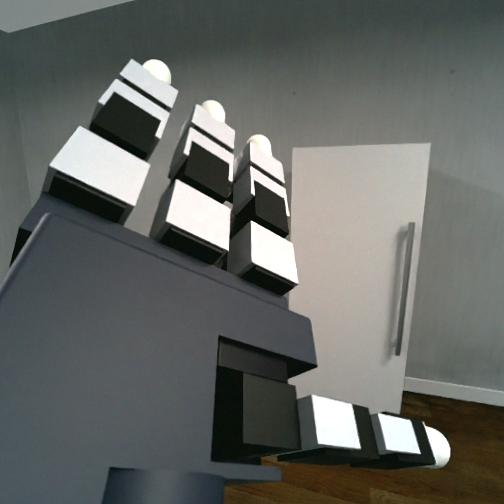

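>>> move --base '{"translate_m":0.27,"strafe_m":-0.345}' --joints '{"joint_1_rad":6.283,"joint_2_rad":0.52,"joint_3_rad":3.142,"joint_4_rad":-1.73,"joint_5_rad":0,"joint_6_rad":0.73,"joint_7_rad":4.775,"hand_index_dip":-0.62,"hand_middle_dip":-0.62,"hand_ring_dip":-0.62}' --min_time_s 2.2 --cameras '["all"]'

Scene clock: 34.30 s.
move: done
base_odometry: x=-0.969 y=+0.396 heading=+3.140
base_tilt: forward=-0.2 right=-0.3
base_status: done
joint_positions: joint_1_rad=+6.260 joint_2_rad=+0.497 joint_3_rad=+3.153 joint_4_rad=-1.744 joint_5_rad=-0.021 joint_6_rad=+0.668 joint_7_rad=+4.709 hand_index_mcp=+0.757 hand_index_abd=-0.001 hand_index_pip=+0.577 hand_index_dip=-0.617 hand_middle_mcp=+0.757 hand_middle_abd=-0.001 hand_middle_pip=+0.577 hand_middle_dip=-0.617 hand_ring_mcp=+0.757 hand_ring_abd=-0.001 hand_ring_pip=+0.577 hand_ring_dip=-0.617 hand_thumb_cmc=+0.718 hand_thumb_axl=+0.677 hand_thumb_mcp=+0.227 hand_thumb_ipl=+0.168 hand_current_limit=+0.400 hand_speed=-0.600
joint_status: all done
hand_state: goal,goal,goal,goal,goal,goal,goal,goal,goal,goal,goal,goal,goal,goal,goal,goal
index_mcp_current_ma: 17
index_abd_current_ma: -5
index_pip_current_ma: 4
index_dip_current_ma: 14
middle_mcp_current_ma: 18
middle_abd_current_ma: -5
middle_pip_current_ma: 4
middle_dip_current_ma: 15
ring_mcp_current_ma: 17
ring_abd_current_ma: -6
ring_pip_current_ma: 4
ring_dip_current_ma: 14
thumb_cmc_current_ma: 19
thumb_axl_current_ma: -4
thumb_mcp_current_ma: 5
thumb_ipl_current_ma: -2
hand_goal_index_mcp: 0.754
hand_goal_index_abd: 0.000
hand_goal_index_pip: 0.576
hand_goal_index_dip: -0.620
hand_goal_middle_mcp: 0.754
hand_goal_middle_abd: 0.000
hand_goal_middle_pip: 0.576
hand_goal_middle_dip: -0.620
hand_goal_ring_mcp: 0.754
hand_goal_ring_abd: 0.000
hand_goal_ring_pip: 0.576
hand_goal_ring_dip: -0.620
hand_goal_thumb_cmc: 0.714
hand_goal_thumb_axl: 0.678
hand_goal_thumb_mcp: 0.226
hand_goal_thumb_ipl: 0.168
motor_effort: joint_1_rad=+0(2) joint_2_rad=-30(33) joint_3_rad=+0(3) joint_4_rad=+13(16) joint_5_rad=-1(2) joint_6_rad=+8(10) joint_7_rad=+0(2)
hand_pose: x=+0.8675 y=+0.0928 z=+0.8795 quat_wxyz=(+0.706, +0.005, +0.708, +0.005) (m; base frame)
hand_target: x=+0.8729 y=+0.0875 z=+0.8821 quat_wxyz=(+0.724, -0.022, +0.689, -0.023) (m; base frame)
hand_status: not commanded
pictures: base_camera, wrist_camera
camera_calibration:
wrist_camera: T_world_to_cam=[[-0.0163033, 0.590851, 0.806616, -0.715154], [-0.763036, -0.528686, 0.371843, 0.329263], [0.64615, -0.609415, 0.45946, -0.787858], [0, 0, 0, 1]] pos_world=[0.748655, 0.116493, 0.81641]

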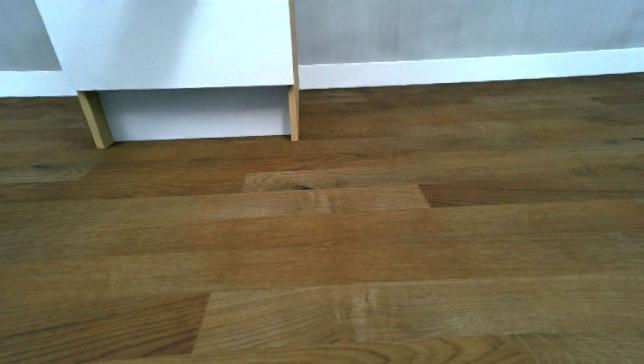

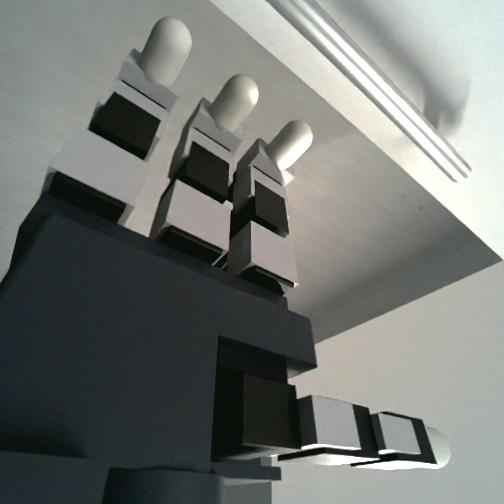

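>>> move --base '{"translate_m":0.127}' --speeds '{"translate_m":0.2}' --cameras '[]'

>>> move --base '{"strafe_m":0.056}' --speeds '{"strafe_m":0.12}' --cameras '["wrist_camera"]'

Scene clock: 39.07 s.
move: done
base_odometry: x=-1.096 y=+0.396 heading=+3.139
base_tilt: forward=-0.2 right=-0.3
base_status: done
joint_positions: joint_1_rad=+6.261 joint_2_rad=+0.498 joint_3_rad=+3.153 joint_4_rad=-1.741 joint_5_rad=-0.021 joint_6_rad=+0.671 joint_7_rad=+4.711 hand_index_mcp=+0.757 hand_index_abd=-0.001 hand_index_pip=+0.577 hand_index_dip=-0.617 hand_middle_mcp=+0.757 hand_middle_abd=-0.001 hand_middle_pip=+0.577 hand_middle_dip=-0.617 hand_ring_mcp=+0.757 hand_ring_abd=-0.002 hand_ring_pip=+0.577 hand_ring_dip=-0.617 hand_thumb_cmc=+0.717 hand_thumb_axl=+0.677 hand_thumb_mcp=+0.227 hand_thumb_ipl=+0.168 hand_current_limit=+0.400 hand_speed=-0.600
joint_status: not commanded
hand_state: goal,goal,goal,goal,goal,goal,goal,goal,goal,goal,goal,goal,goal,goal,goal,goal
index_mcp_current_ma: 14
index_abd_current_ma: -6
index_pip_current_ma: 4
index_dip_current_ma: 14
middle_mcp_current_ma: 15
middle_abd_current_ma: -6
middle_pip_current_ma: 4
middle_dip_current_ma: 15
ring_mcp_current_ma: 14
ring_abd_current_ma: -7
ring_pip_current_ma: 4
ring_dip_current_ma: 14
thumb_cmc_current_ma: 16
thumb_axl_current_ma: -4
thumb_mcp_current_ma: 5
thumb_ipl_current_ma: -2
hand_goal_index_mcp: 0.754
hand_goal_index_abd: 0.000
hand_goal_index_pip: 0.576
hand_goal_index_dip: -0.620
hand_goal_middle_mcp: 0.754
hand_goal_middle_abd: 0.000
hand_goal_middle_pip: 0.576
hand_goal_middle_dip: -0.620
hand_goal_ring_mcp: 0.754
hand_goal_ring_abd: 0.000
hand_goal_ring_pip: 0.576
hand_goal_ring_dip: -0.620
hand_goal_thumb_cmc: 0.714
hand_goal_thumb_axl: 0.678
hand_goal_thumb_mcp: 0.226
hand_goal_thumb_ipl: 0.168
motor_effort: joint_1_rad=-1(1) joint_2_rad=-30(32) joint_3_rad=+0(1) joint_4_rad=+13(14) joint_5_rad=-1(2) joint_6_rad=+8(9) joint_7_rad=+1(1)
hand_pose: x=+0.8683 y=+0.0922 z=+0.8810 quat_wxyz=(+0.708, +0.005, +0.706, +0.004) (m; base frame)
hand_target: x=+0.8729 y=+0.0875 z=+0.8821 quat_wxyz=(+0.724, -0.022, +0.689, -0.023) (m; base frame)
hand_status: not commanded
pictures: none
No camera images: "cameras" was empty.

Scene clock: 40.17 s.
move: done
base_odometry: x=-1.097 y=+0.340 heading=+3.139
base_tilt: forward=-0.3 right=-0.3
base_status: done
joint_positions: joint_1_rad=+6.271 joint_2_rad=+0.498 joint_3_rad=+3.153 joint_4_rad=-1.741 joint_5_rad=-0.021 joint_6_rad=+0.671 joint_7_rad=+4.711 hand_index_mcp=+0.756 hand_index_abd=-0.001 hand_index_pip=+0.577 hand_index_dip=-0.617 hand_middle_mcp=+0.756 hand_middle_abd=-0.001 hand_middle_pip=+0.577 hand_middle_dip=-0.617 hand_ring_mcp=+0.756 hand_ring_abd=-0.002 hand_ring_pip=+0.577 hand_ring_dip=-0.617 hand_thumb_cmc=+0.716 hand_thumb_axl=+0.677 hand_thumb_mcp=+0.227 hand_thumb_ipl=+0.168 hand_current_limit=+0.400 hand_speed=-0.600
joint_status: not commanded
hand_state: goal,goal,goal,goal,goal,goal,goal,goal,goal,goal,goal,goal,goal,goal,goal,goal
index_mcp_current_ma: 11
index_abd_current_ma: -6
index_pip_current_ma: 4
index_dip_current_ma: 14
middle_mcp_current_ma: 12
middle_abd_current_ma: -6
middle_pip_current_ma: 4
middle_dip_current_ma: 15
ring_mcp_current_ma: 11
ring_abd_current_ma: -7
ring_pip_current_ma: 4
ring_dip_current_ma: 14
thumb_cmc_current_ma: 12
thumb_axl_current_ma: -4
thumb_mcp_current_ma: 5
thumb_ipl_current_ma: -2
hand_goal_index_mcp: 0.754
hand_goal_index_abd: 0.000
hand_goal_index_pip: 0.576
hand_goal_index_dip: -0.620
hand_goal_middle_mcp: 0.754
hand_goal_middle_abd: 0.000
hand_goal_middle_pip: 0.576
hand_goal_middle_dip: -0.620
hand_goal_ring_mcp: 0.754
hand_goal_ring_abd: 0.000
hand_goal_ring_pip: 0.576
hand_goal_ring_dip: -0.620
hand_goal_thumb_cmc: 0.714
hand_goal_thumb_axl: 0.678
hand_goal_thumb_mcp: 0.226
hand_goal_thumb_ipl: 0.168
motor_effort: joint_1_rad=-1(3) joint_2_rad=-30(30) joint_3_rad=+0(2) joint_4_rad=+14(14) joint_5_rad=-1(2) joint_6_rad=+8(9) joint_7_rad=+0(1)
hand_pose: x=+0.8691 y=+0.0850 z=+0.8812 quat_wxyz=(+0.708, +0.008, +0.706, +0.001) (m; base frame)
hand_target: x=+0.8729 y=+0.0875 z=+0.8821 quat_wxyz=(+0.724, -0.022, +0.689, -0.023) (m; base frame)
hand_status: not commanded
pictures: wrist_camera
camera_calibration:
wrist_camera: T_world_to_cam=[[-0.0142147, 0.592453, 0.80548, -0.712925], [-0.770428, -0.519981, 0.368864, 0.334077], [0.637369, -0.615321, 0.463833, -0.790125], [0, 0, 0, 1]] pos_world=[0.750849, 0.109907, 0.817504]

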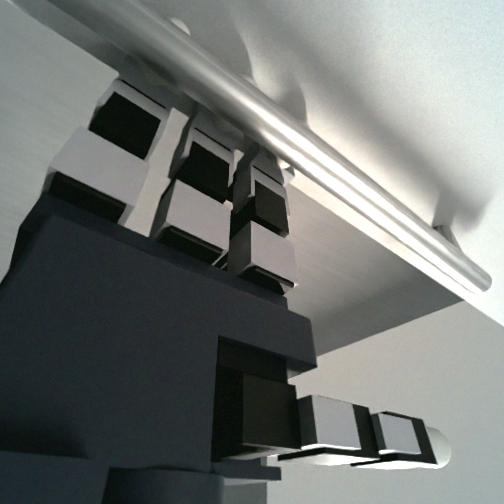

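>>> move --base '{"strafe_m":0.018}' --speeds '{"strafe_m":0.1}' --joints '{"hand_current_limit":0.7,"hand_index_dip":-0.95,"hand_middle_dip":-0.95,"hand_ring_dip":-0.95}' --cameras '["wrist_camera"]'

>>> move --base '{"translate_m":-0.12,"strafe_m":0.018}' --speeds '{"translate_m":0.08}' --cameras '["all"]'

Scene clock: 47.53 s.
move: off_target
base_odometry: x=-1.097 y=+0.322 heading=+3.139
base_tilt: forward=-0.3 right=-0.3
base_status: done
joint_positions: joint_1_rad=+6.277 joint_2_rad=+0.500 joint_3_rad=+3.152 joint_4_rad=-1.741 joint_5_rad=-0.021 joint_6_rad=+0.674 joint_7_rad=+4.713 hand_index_mcp=+0.787 hand_index_abd=+0.002 hand_index_pip=+0.592 hand_index_dip=-0.874 hand_middle_mcp=+0.793 hand_middle_abd=-0.003 hand_middle_pip=+0.603 hand_middle_dip=-0.876 hand_ring_mcp=+0.800 hand_ring_abd=-0.003 hand_ring_pip=+0.609 hand_ring_dip=-0.874 hand_thumb_cmc=+0.716 hand_thumb_axl=+0.677 hand_thumb_mcp=+0.227 hand_thumb_ipl=+0.168 hand_current_limit=+0.700 hand_speed=-0.600
joint_status: hand_index_dip off_target (ended at -0.874, target -0.950); hand_middle_dip off_target (ended at -0.876, target -0.950); hand_ring_dip off_target (ended at -0.874, target -0.950); the others done
hand_state: blocked,goal,goal,blocked,blocked,goal,blocked,blocked,blocked,goal,blocked,blocked,goal,goal,goal,goal
index_mcp_current_ma: 178
index_abd_current_ma: 9
index_pip_current_ma: 78
index_dip_current_ma: 385
middle_mcp_current_ma: 208
middle_abd_current_ma: -14
middle_pip_current_ma: 136
middle_dip_current_ma: 376
ring_mcp_current_ma: 247
ring_abd_current_ma: -15
ring_pip_current_ma: 165
ring_dip_current_ma: 384
thumb_cmc_current_ma: 11
thumb_axl_current_ma: -4
thumb_mcp_current_ma: 5
thumb_ipl_current_ma: -2
hand_goal_index_mcp: 0.754
hand_goal_index_abd: 0.000
hand_goal_index_pip: 0.576
hand_goal_index_dip: -0.950
hand_goal_middle_mcp: 0.754
hand_goal_middle_abd: 0.000
hand_goal_middle_pip: 0.576
hand_goal_middle_dip: -0.950
hand_goal_ring_mcp: 0.754
hand_goal_ring_abd: 0.000
hand_goal_ring_pip: 0.576
hand_goal_ring_dip: -0.950
hand_goal_thumb_cmc: 0.714
hand_goal_thumb_axl: 0.678
hand_goal_thumb_mcp: 0.226
hand_goal_thumb_ipl: 0.168
motor_effort: joint_1_rad=-1(5) joint_2_rad=-31(32) joint_3_rad=+0(4) joint_4_rad=+14(15) joint_5_rad=-1(2) joint_6_rad=+8(10) joint_7_rad=+0(1)
hand_pose: x=+0.8699 y=+0.0810 z=+0.8809 quat_wxyz=(+0.709, +0.009, +0.705, -0.002) (m; base frame)
hand_target: x=+0.8729 y=+0.0875 z=+0.8821 quat_wxyz=(+0.724, -0.022, +0.689, -0.023) (m; base frame)
hand_status: not commanded
pictures: wrist_camera
camera_calibration:
wrist_camera: T_world_to_cam=[[-0.0125449, 0.593983, 0.804379, -0.710876], [-0.773867, -0.515199, 0.368373, 0.33573], [0.633223, -0.617862, 0.466128, -0.791117], [0, 0, 0, 1]] pos_world=[0.751846, 0.106415, 0.816902]

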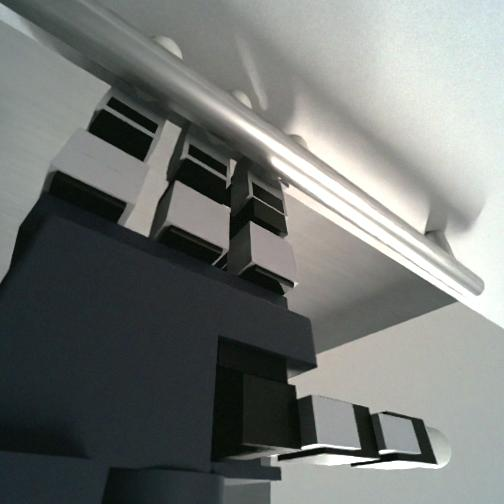

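Scene clock: 49.60 s.
move: done
base_odometry: x=-0.977 y=+0.303 heading=+3.139
base_tilt: forward=-0.2 right=-0.3
base_status: done
joint_positions: joint_1_rad=+6.277 joint_2_rad=+0.509 joint_3_rad=+3.151 joint_4_rad=-1.730 joint_5_rad=-0.021 joint_6_rad=+0.677 joint_7_rad=+4.714 hand_index_mcp=+0.817 hand_index_abd=-0.001 hand_index_pip=+0.651 hand_index_dip=-0.801 hand_middle_mcp=+0.817 hand_middle_abd=-0.004 hand_middle_pip=+0.638 hand_middle_dip=-0.768 hand_ring_mcp=+0.822 hand_ring_abd=-0.004 hand_ring_pip=+0.644 hand_ring_dip=-0.766 hand_thumb_cmc=+0.716 hand_thumb_axl=+0.677 hand_thumb_mcp=+0.227 hand_thumb_ipl=+0.168 hand_current_limit=+0.700 hand_speed=-0.600
joint_status: not commanded
hand_state: blocked,goal,blocked,blocked,blocked,goal,blocked,blocked,blocked,goal,blocked,blocked,goal,goal,goal,goal
index_mcp_current_ma: 336
index_abd_current_ma: -3
index_pip_current_ma: 378
index_dip_current_ma: 467
middle_mcp_current_ma: 337
middle_abd_current_ma: -18
middle_pip_current_ma: 315
middle_dip_current_ma: 467
ring_mcp_current_ma: 364
ring_abd_current_ma: -18
ring_pip_current_ma: 345
ring_dip_current_ma: 468
thumb_cmc_current_ma: 11
thumb_axl_current_ma: -4
thumb_mcp_current_ma: 5
thumb_ipl_current_ma: -2
hand_goal_index_mcp: 0.754
hand_goal_index_abd: 0.000
hand_goal_index_pip: 0.576
hand_goal_index_dip: -0.950
hand_goal_middle_mcp: 0.754
hand_goal_middle_abd: 0.000
hand_goal_middle_pip: 0.576
hand_goal_middle_dip: -0.950
hand_goal_ring_mcp: 0.754
hand_goal_ring_abd: 0.000
hand_goal_ring_pip: 0.576
hand_goal_ring_dip: -0.950
hand_goal_thumb_cmc: 0.714
hand_goal_thumb_axl: 0.678
hand_goal_thumb_mcp: 0.226
hand_goal_thumb_ipl: 0.168
motor_effort: joint_1_rad=+1(4) joint_2_rad=-33(34) joint_3_rad=+1(3) joint_4_rad=+12(15) joint_5_rad=-1(2) joint_6_rad=+8(9) joint_7_rad=+0(1)
hand_pose: x=+0.8733 y=+0.0814 z=+0.8809 quat_wxyz=(+0.710, +0.009, +0.704, -0.002) (m; base frame)
hand_target: x=+0.8729 y=+0.0875 z=+0.8821 quat_wxyz=(+0.724, -0.022, +0.689, -0.023) (m; base frame)
hand_status: not commanded
pictures: base_camera, wrist_camera
camera_calibration:
wrist_camera: T_world_to_cam=[[-0.0164902, 0.594393, 0.804006, -0.707358], [-0.775255, -0.515415, 0.365141, 0.342643], [0.631433, -0.617288, 0.469305, -0.794342], [0, 0, 0, 1]] pos_world=[0.755545, 0.106715, 0.816396]

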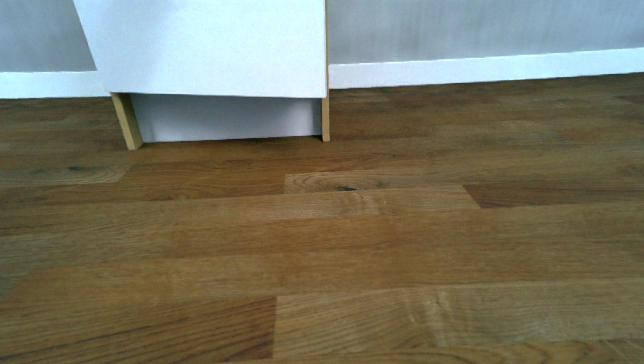

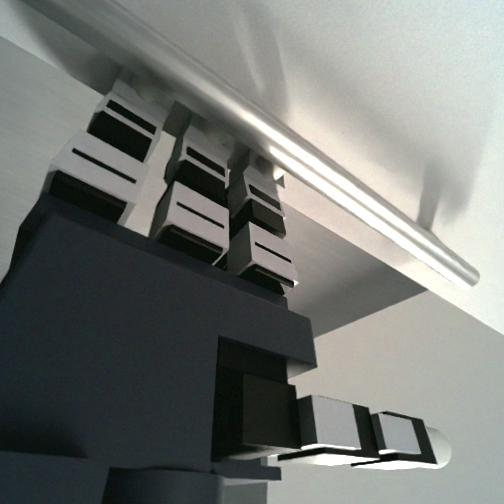

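Door opening. Arc steps.

>>> move --base '{"translate_m":-0.037,"strafe_m":0.114,"rotate_rad":-0.1}' --speeds '{"translate_m":0.12,"rotate_rad":0.12}' --cameras '[]'

>>> move --base '{"translate_m":-0.089,"strafe_m":0.284,"rotate_rad":-0.25}' --speeds '{"translate_m":0.2,"rotate_rad":0.18}' --cameras '[]'

>>> move --base '{"translate_m":-0.089,"strafe_m":0.284,"rotate_rad":-0.25}' --speeds '{"translate_m":0.2,"rotate_rad":0.18}' --cameras '["all"]'

Scene clock: 53.40 s.
move: done
base_odometry: x=-0.940 y=+0.189 heading=+3.038
base_tilt: forward=-0.3 right=-0.3
base_status: done
joint_positions: joint_1_rad=+6.292 joint_2_rad=+0.509 joint_3_rad=+3.148 joint_4_rad=-1.729 joint_5_rad=-0.021 joint_6_rad=+0.678 joint_7_rad=+4.717 hand_index_mcp=+0.814 hand_index_abd=-0.002 hand_index_pip=+0.650 hand_index_dip=-0.808 hand_middle_mcp=+0.811 hand_middle_abd=-0.003 hand_middle_pip=+0.638 hand_middle_dip=-0.775 hand_ring_mcp=+0.813 hand_ring_abd=-0.004 hand_ring_pip=+0.644 hand_ring_dip=-0.773 hand_thumb_cmc=+0.716 hand_thumb_axl=+0.677 hand_thumb_mcp=+0.227 hand_thumb_ipl=+0.168 hand_current_limit=+0.700 hand_speed=-0.600
joint_status: not commanded
hand_state: blocked,goal,blocked,blocked,blocked,goal,blocked,blocked,blocked,goal,blocked,blocked,goal,goal,goal,goal
index_mcp_current_ma: 320
index_abd_current_ma: -8
index_pip_current_ma: 376
index_dip_current_ma: 467
middle_mcp_current_ma: 308
middle_abd_current_ma: -14
middle_pip_current_ma: 315
middle_dip_current_ma: 467
ring_mcp_current_ma: 319
ring_abd_current_ma: -18
ring_pip_current_ma: 345
ring_dip_current_ma: 468
thumb_cmc_current_ma: 9
thumb_axl_current_ma: -4
thumb_mcp_current_ma: 5
thumb_ipl_current_ma: -2
hand_goal_index_mcp: 0.754
hand_goal_index_abd: 0.000
hand_goal_index_pip: 0.576
hand_goal_index_dip: -0.950
hand_goal_middle_mcp: 0.754
hand_goal_middle_abd: 0.000
hand_goal_middle_pip: 0.576
hand_goal_middle_dip: -0.950
hand_goal_ring_mcp: 0.754
hand_goal_ring_abd: 0.000
hand_goal_ring_pip: 0.576
hand_goal_ring_dip: -0.950
hand_goal_thumb_cmc: 0.714
hand_goal_thumb_axl: 0.678
hand_goal_thumb_mcp: 0.226
hand_goal_thumb_ipl: 0.168
motor_effort: joint_1_rad=-1(6) joint_2_rad=-33(34) joint_3_rad=-1(5) joint_4_rad=+13(15) joint_5_rad=+1(4) joint_6_rad=+8(9) joint_7_rad=+1(2)
hand_pose: x=+0.8745 y=+0.0719 z=+0.8811 quat_wxyz=(+0.711, +0.013, +0.703, -0.007) (m; base frame)
hand_target: x=+0.8729 y=+0.0875 z=+0.8821 quat_wxyz=(+0.724, -0.022, +0.689, -0.023) (m; base frame)
hand_status: not commanded
pictures: none
No camera images: "cameras" was empty.

Scene clock: 55.67 s.
move: done
base_odometry: x=-0.881 y=-0.103 heading=+2.787
base_tilt: forward=-0.2 right=-0.3
base_status: done
joint_positions: joint_1_rad=+6.307 joint_2_rad=+0.510 joint_3_rad=+3.156 joint_4_rad=-1.728 joint_5_rad=-0.021 joint_6_rad=+0.680 joint_7_rad=+4.721 hand_index_mcp=+0.789 hand_index_abd=+0.001 hand_index_pip=+0.609 hand_index_dip=-0.877 hand_middle_mcp=+0.806 hand_middle_abd=-0.001 hand_middle_pip=+0.604 hand_middle_dip=-0.920 hand_ring_mcp=+0.808 hand_ring_abd=-0.004 hand_ring_pip=+0.612 hand_ring_dip=-0.919 hand_thumb_cmc=+0.716 hand_thumb_axl=+0.677 hand_thumb_mcp=+0.227 hand_thumb_ipl=+0.168 hand_current_limit=+0.700 hand_speed=-0.600
joint_status: not commanded
hand_state: blocked,goal,blocked,blocked,blocked,goal,blocked,blocked,blocked,goal,blocked,blocked,goal,goal,goal,goal
index_mcp_current_ma: 188
index_abd_current_ma: 3
index_pip_current_ma: 167
index_dip_current_ma: 372
middle_mcp_current_ma: 278
middle_abd_current_ma: -5
middle_pip_current_ma: 142
middle_dip_current_ma: 151
ring_mcp_current_ma: 292
ring_abd_current_ma: -16
ring_pip_current_ma: 184
ring_dip_current_ma: 158
thumb_cmc_current_ma: 11
thumb_axl_current_ma: -4
thumb_mcp_current_ma: 5
thumb_ipl_current_ma: -2
hand_goal_index_mcp: 0.754
hand_goal_index_abd: 0.000
hand_goal_index_pip: 0.576
hand_goal_index_dip: -0.950
hand_goal_middle_mcp: 0.754
hand_goal_middle_abd: 0.000
hand_goal_middle_pip: 0.576
hand_goal_middle_dip: -0.950
hand_goal_ring_mcp: 0.754
hand_goal_ring_abd: 0.000
hand_goal_ring_pip: 0.576
hand_goal_ring_dip: -0.950
hand_goal_thumb_cmc: 0.714
hand_goal_thumb_axl: 0.678
hand_goal_thumb_mcp: 0.226
hand_goal_thumb_ipl: 0.168
on_its_own: hand_index_dip moved -0.068 toward your old target -0.950; hand_middle_dip moved -0.145 toward your old target -0.950; hand_ring_dip moved -0.146 toward your old target -0.950
motor_effort: joint_1_rad=-8(9) joint_2_rad=-30(34) joint_3_rad=-5(7) joint_4_rad=+14(15) joint_5_rad=+3(4) joint_6_rad=+8(9) joint_7_rad=+0(2)
hand_pose: x=+0.8763 y=+0.0558 z=+0.8809 quat_wxyz=(+0.711, +0.018, +0.703, -0.017) (m; base frame)
hand_target: x=+0.8729 y=+0.0875 z=+0.8821 quat_wxyz=(+0.724, -0.022, +0.689, -0.023) (m; base frame)
hand_status: not commanded
pictures: none
No camera images: "cameras" was empty.

Scene clock: 57.93 s.
move: done
base_odometry: x=-0.897 y=-0.400 heading=+2.536
base_tilt: forward=-0.2 right=-0.3
base_status: done
joint_positions: joint_1_rad=+6.287 joint_2_rad=+0.510 joint_3_rad=+3.152 joint_4_rad=-1.728 joint_5_rad=-0.021 joint_6_rad=+0.680 joint_7_rad=+4.721 hand_index_mcp=+0.755 hand_index_abd=-0.001 hand_index_pip=+0.578 hand_index_dip=-0.947 hand_middle_mcp=+0.756 hand_middle_abd=-0.001 hand_middle_pip=+0.578 hand_middle_dip=-0.947 hand_ring_mcp=+0.755 hand_ring_abd=-0.004 hand_ring_pip=+0.578 hand_ring_dip=-0.947 hand_thumb_cmc=+0.715 hand_thumb_axl=+0.677 hand_thumb_mcp=+0.227 hand_thumb_ipl=+0.168 hand_current_limit=+0.700 hand_speed=-0.600
joint_status: not commanded
hand_state: goal,goal,goal,goal,goal,goal,goal,goal,goal,goal,goal,goal,goal,goal,goal,goal
index_mcp_current_ma: 7
index_abd_current_ma: -5
index_pip_current_ma: 12
index_dip_current_ma: 15
middle_mcp_current_ma: 8
middle_abd_current_ma: -5
middle_pip_current_ma: 11
middle_dip_current_ma: 16
ring_mcp_current_ma: 8
ring_abd_current_ma: -16
ring_pip_current_ma: 11
ring_dip_current_ma: 15
thumb_cmc_current_ma: 7
thumb_axl_current_ma: -4
thumb_mcp_current_ma: 5
thumb_ipl_current_ma: -2
hand_goal_index_mcp: 0.754
hand_goal_index_abd: 0.000
hand_goal_index_pip: 0.576
hand_goal_index_dip: -0.950
hand_goal_middle_mcp: 0.754
hand_goal_middle_abd: 0.000
hand_goal_middle_pip: 0.576
hand_goal_middle_dip: -0.950
hand_goal_ring_mcp: 0.754
hand_goal_ring_abd: 0.000
hand_goal_ring_pip: 0.576
hand_goal_ring_dip: -0.950
hand_goal_thumb_cmc: 0.714
hand_goal_thumb_axl: 0.678
hand_goal_thumb_mcp: 0.226
hand_goal_thumb_ipl: 0.168
on_its_own: hand_index_dip moved -0.070 to your old target -0.950; hand_middle_dip moved -0.027 to your old target -0.950; hand_ring_dip moved -0.028 to your old target -0.950
motor_effort: joint_1_rad=+0(5) joint_2_rad=-30(31) joint_3_rad=+0(4) joint_4_rad=+13(14) joint_5_rad=-1(2) joint_6_rad=+8(9) joint_7_rad=+1(1)
hand_pose: x=+0.8747 y=+0.0735 z=+0.8811 quat_wxyz=(+0.711, +0.010, +0.703, -0.008) (m; base frame)
hand_target: x=+0.8729 y=+0.0875 z=+0.8821 quat_wxyz=(+0.724, -0.022, +0.689, -0.023) (m; base frame)
hand_status: not commanded
pictures: base_camera, wrist_camera
camera_calibration:
wrist_camera: T_world_to_cam=[[-0.0124441, 0.600106, 0.799824, -0.703096], [-0.781932, -0.504399, 0.366284, 0.343598], [0.623239, -0.62085, 0.475519, -0.798279], [0, 0, 0, 1]] pos_world=[0.75744, 0.0996314, 0.816095]

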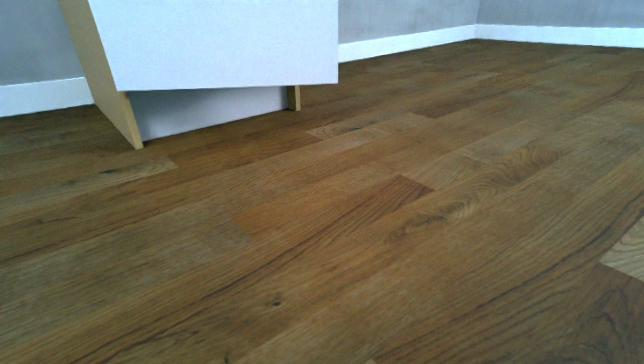

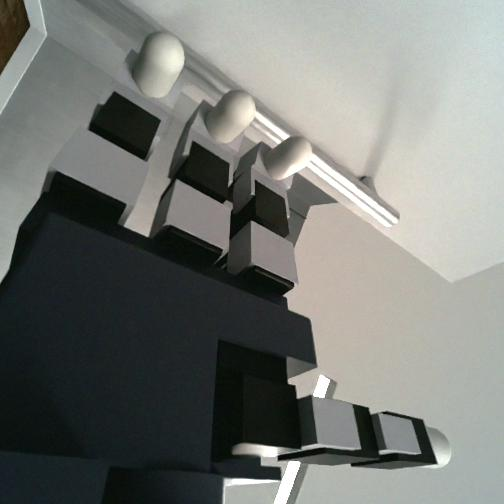

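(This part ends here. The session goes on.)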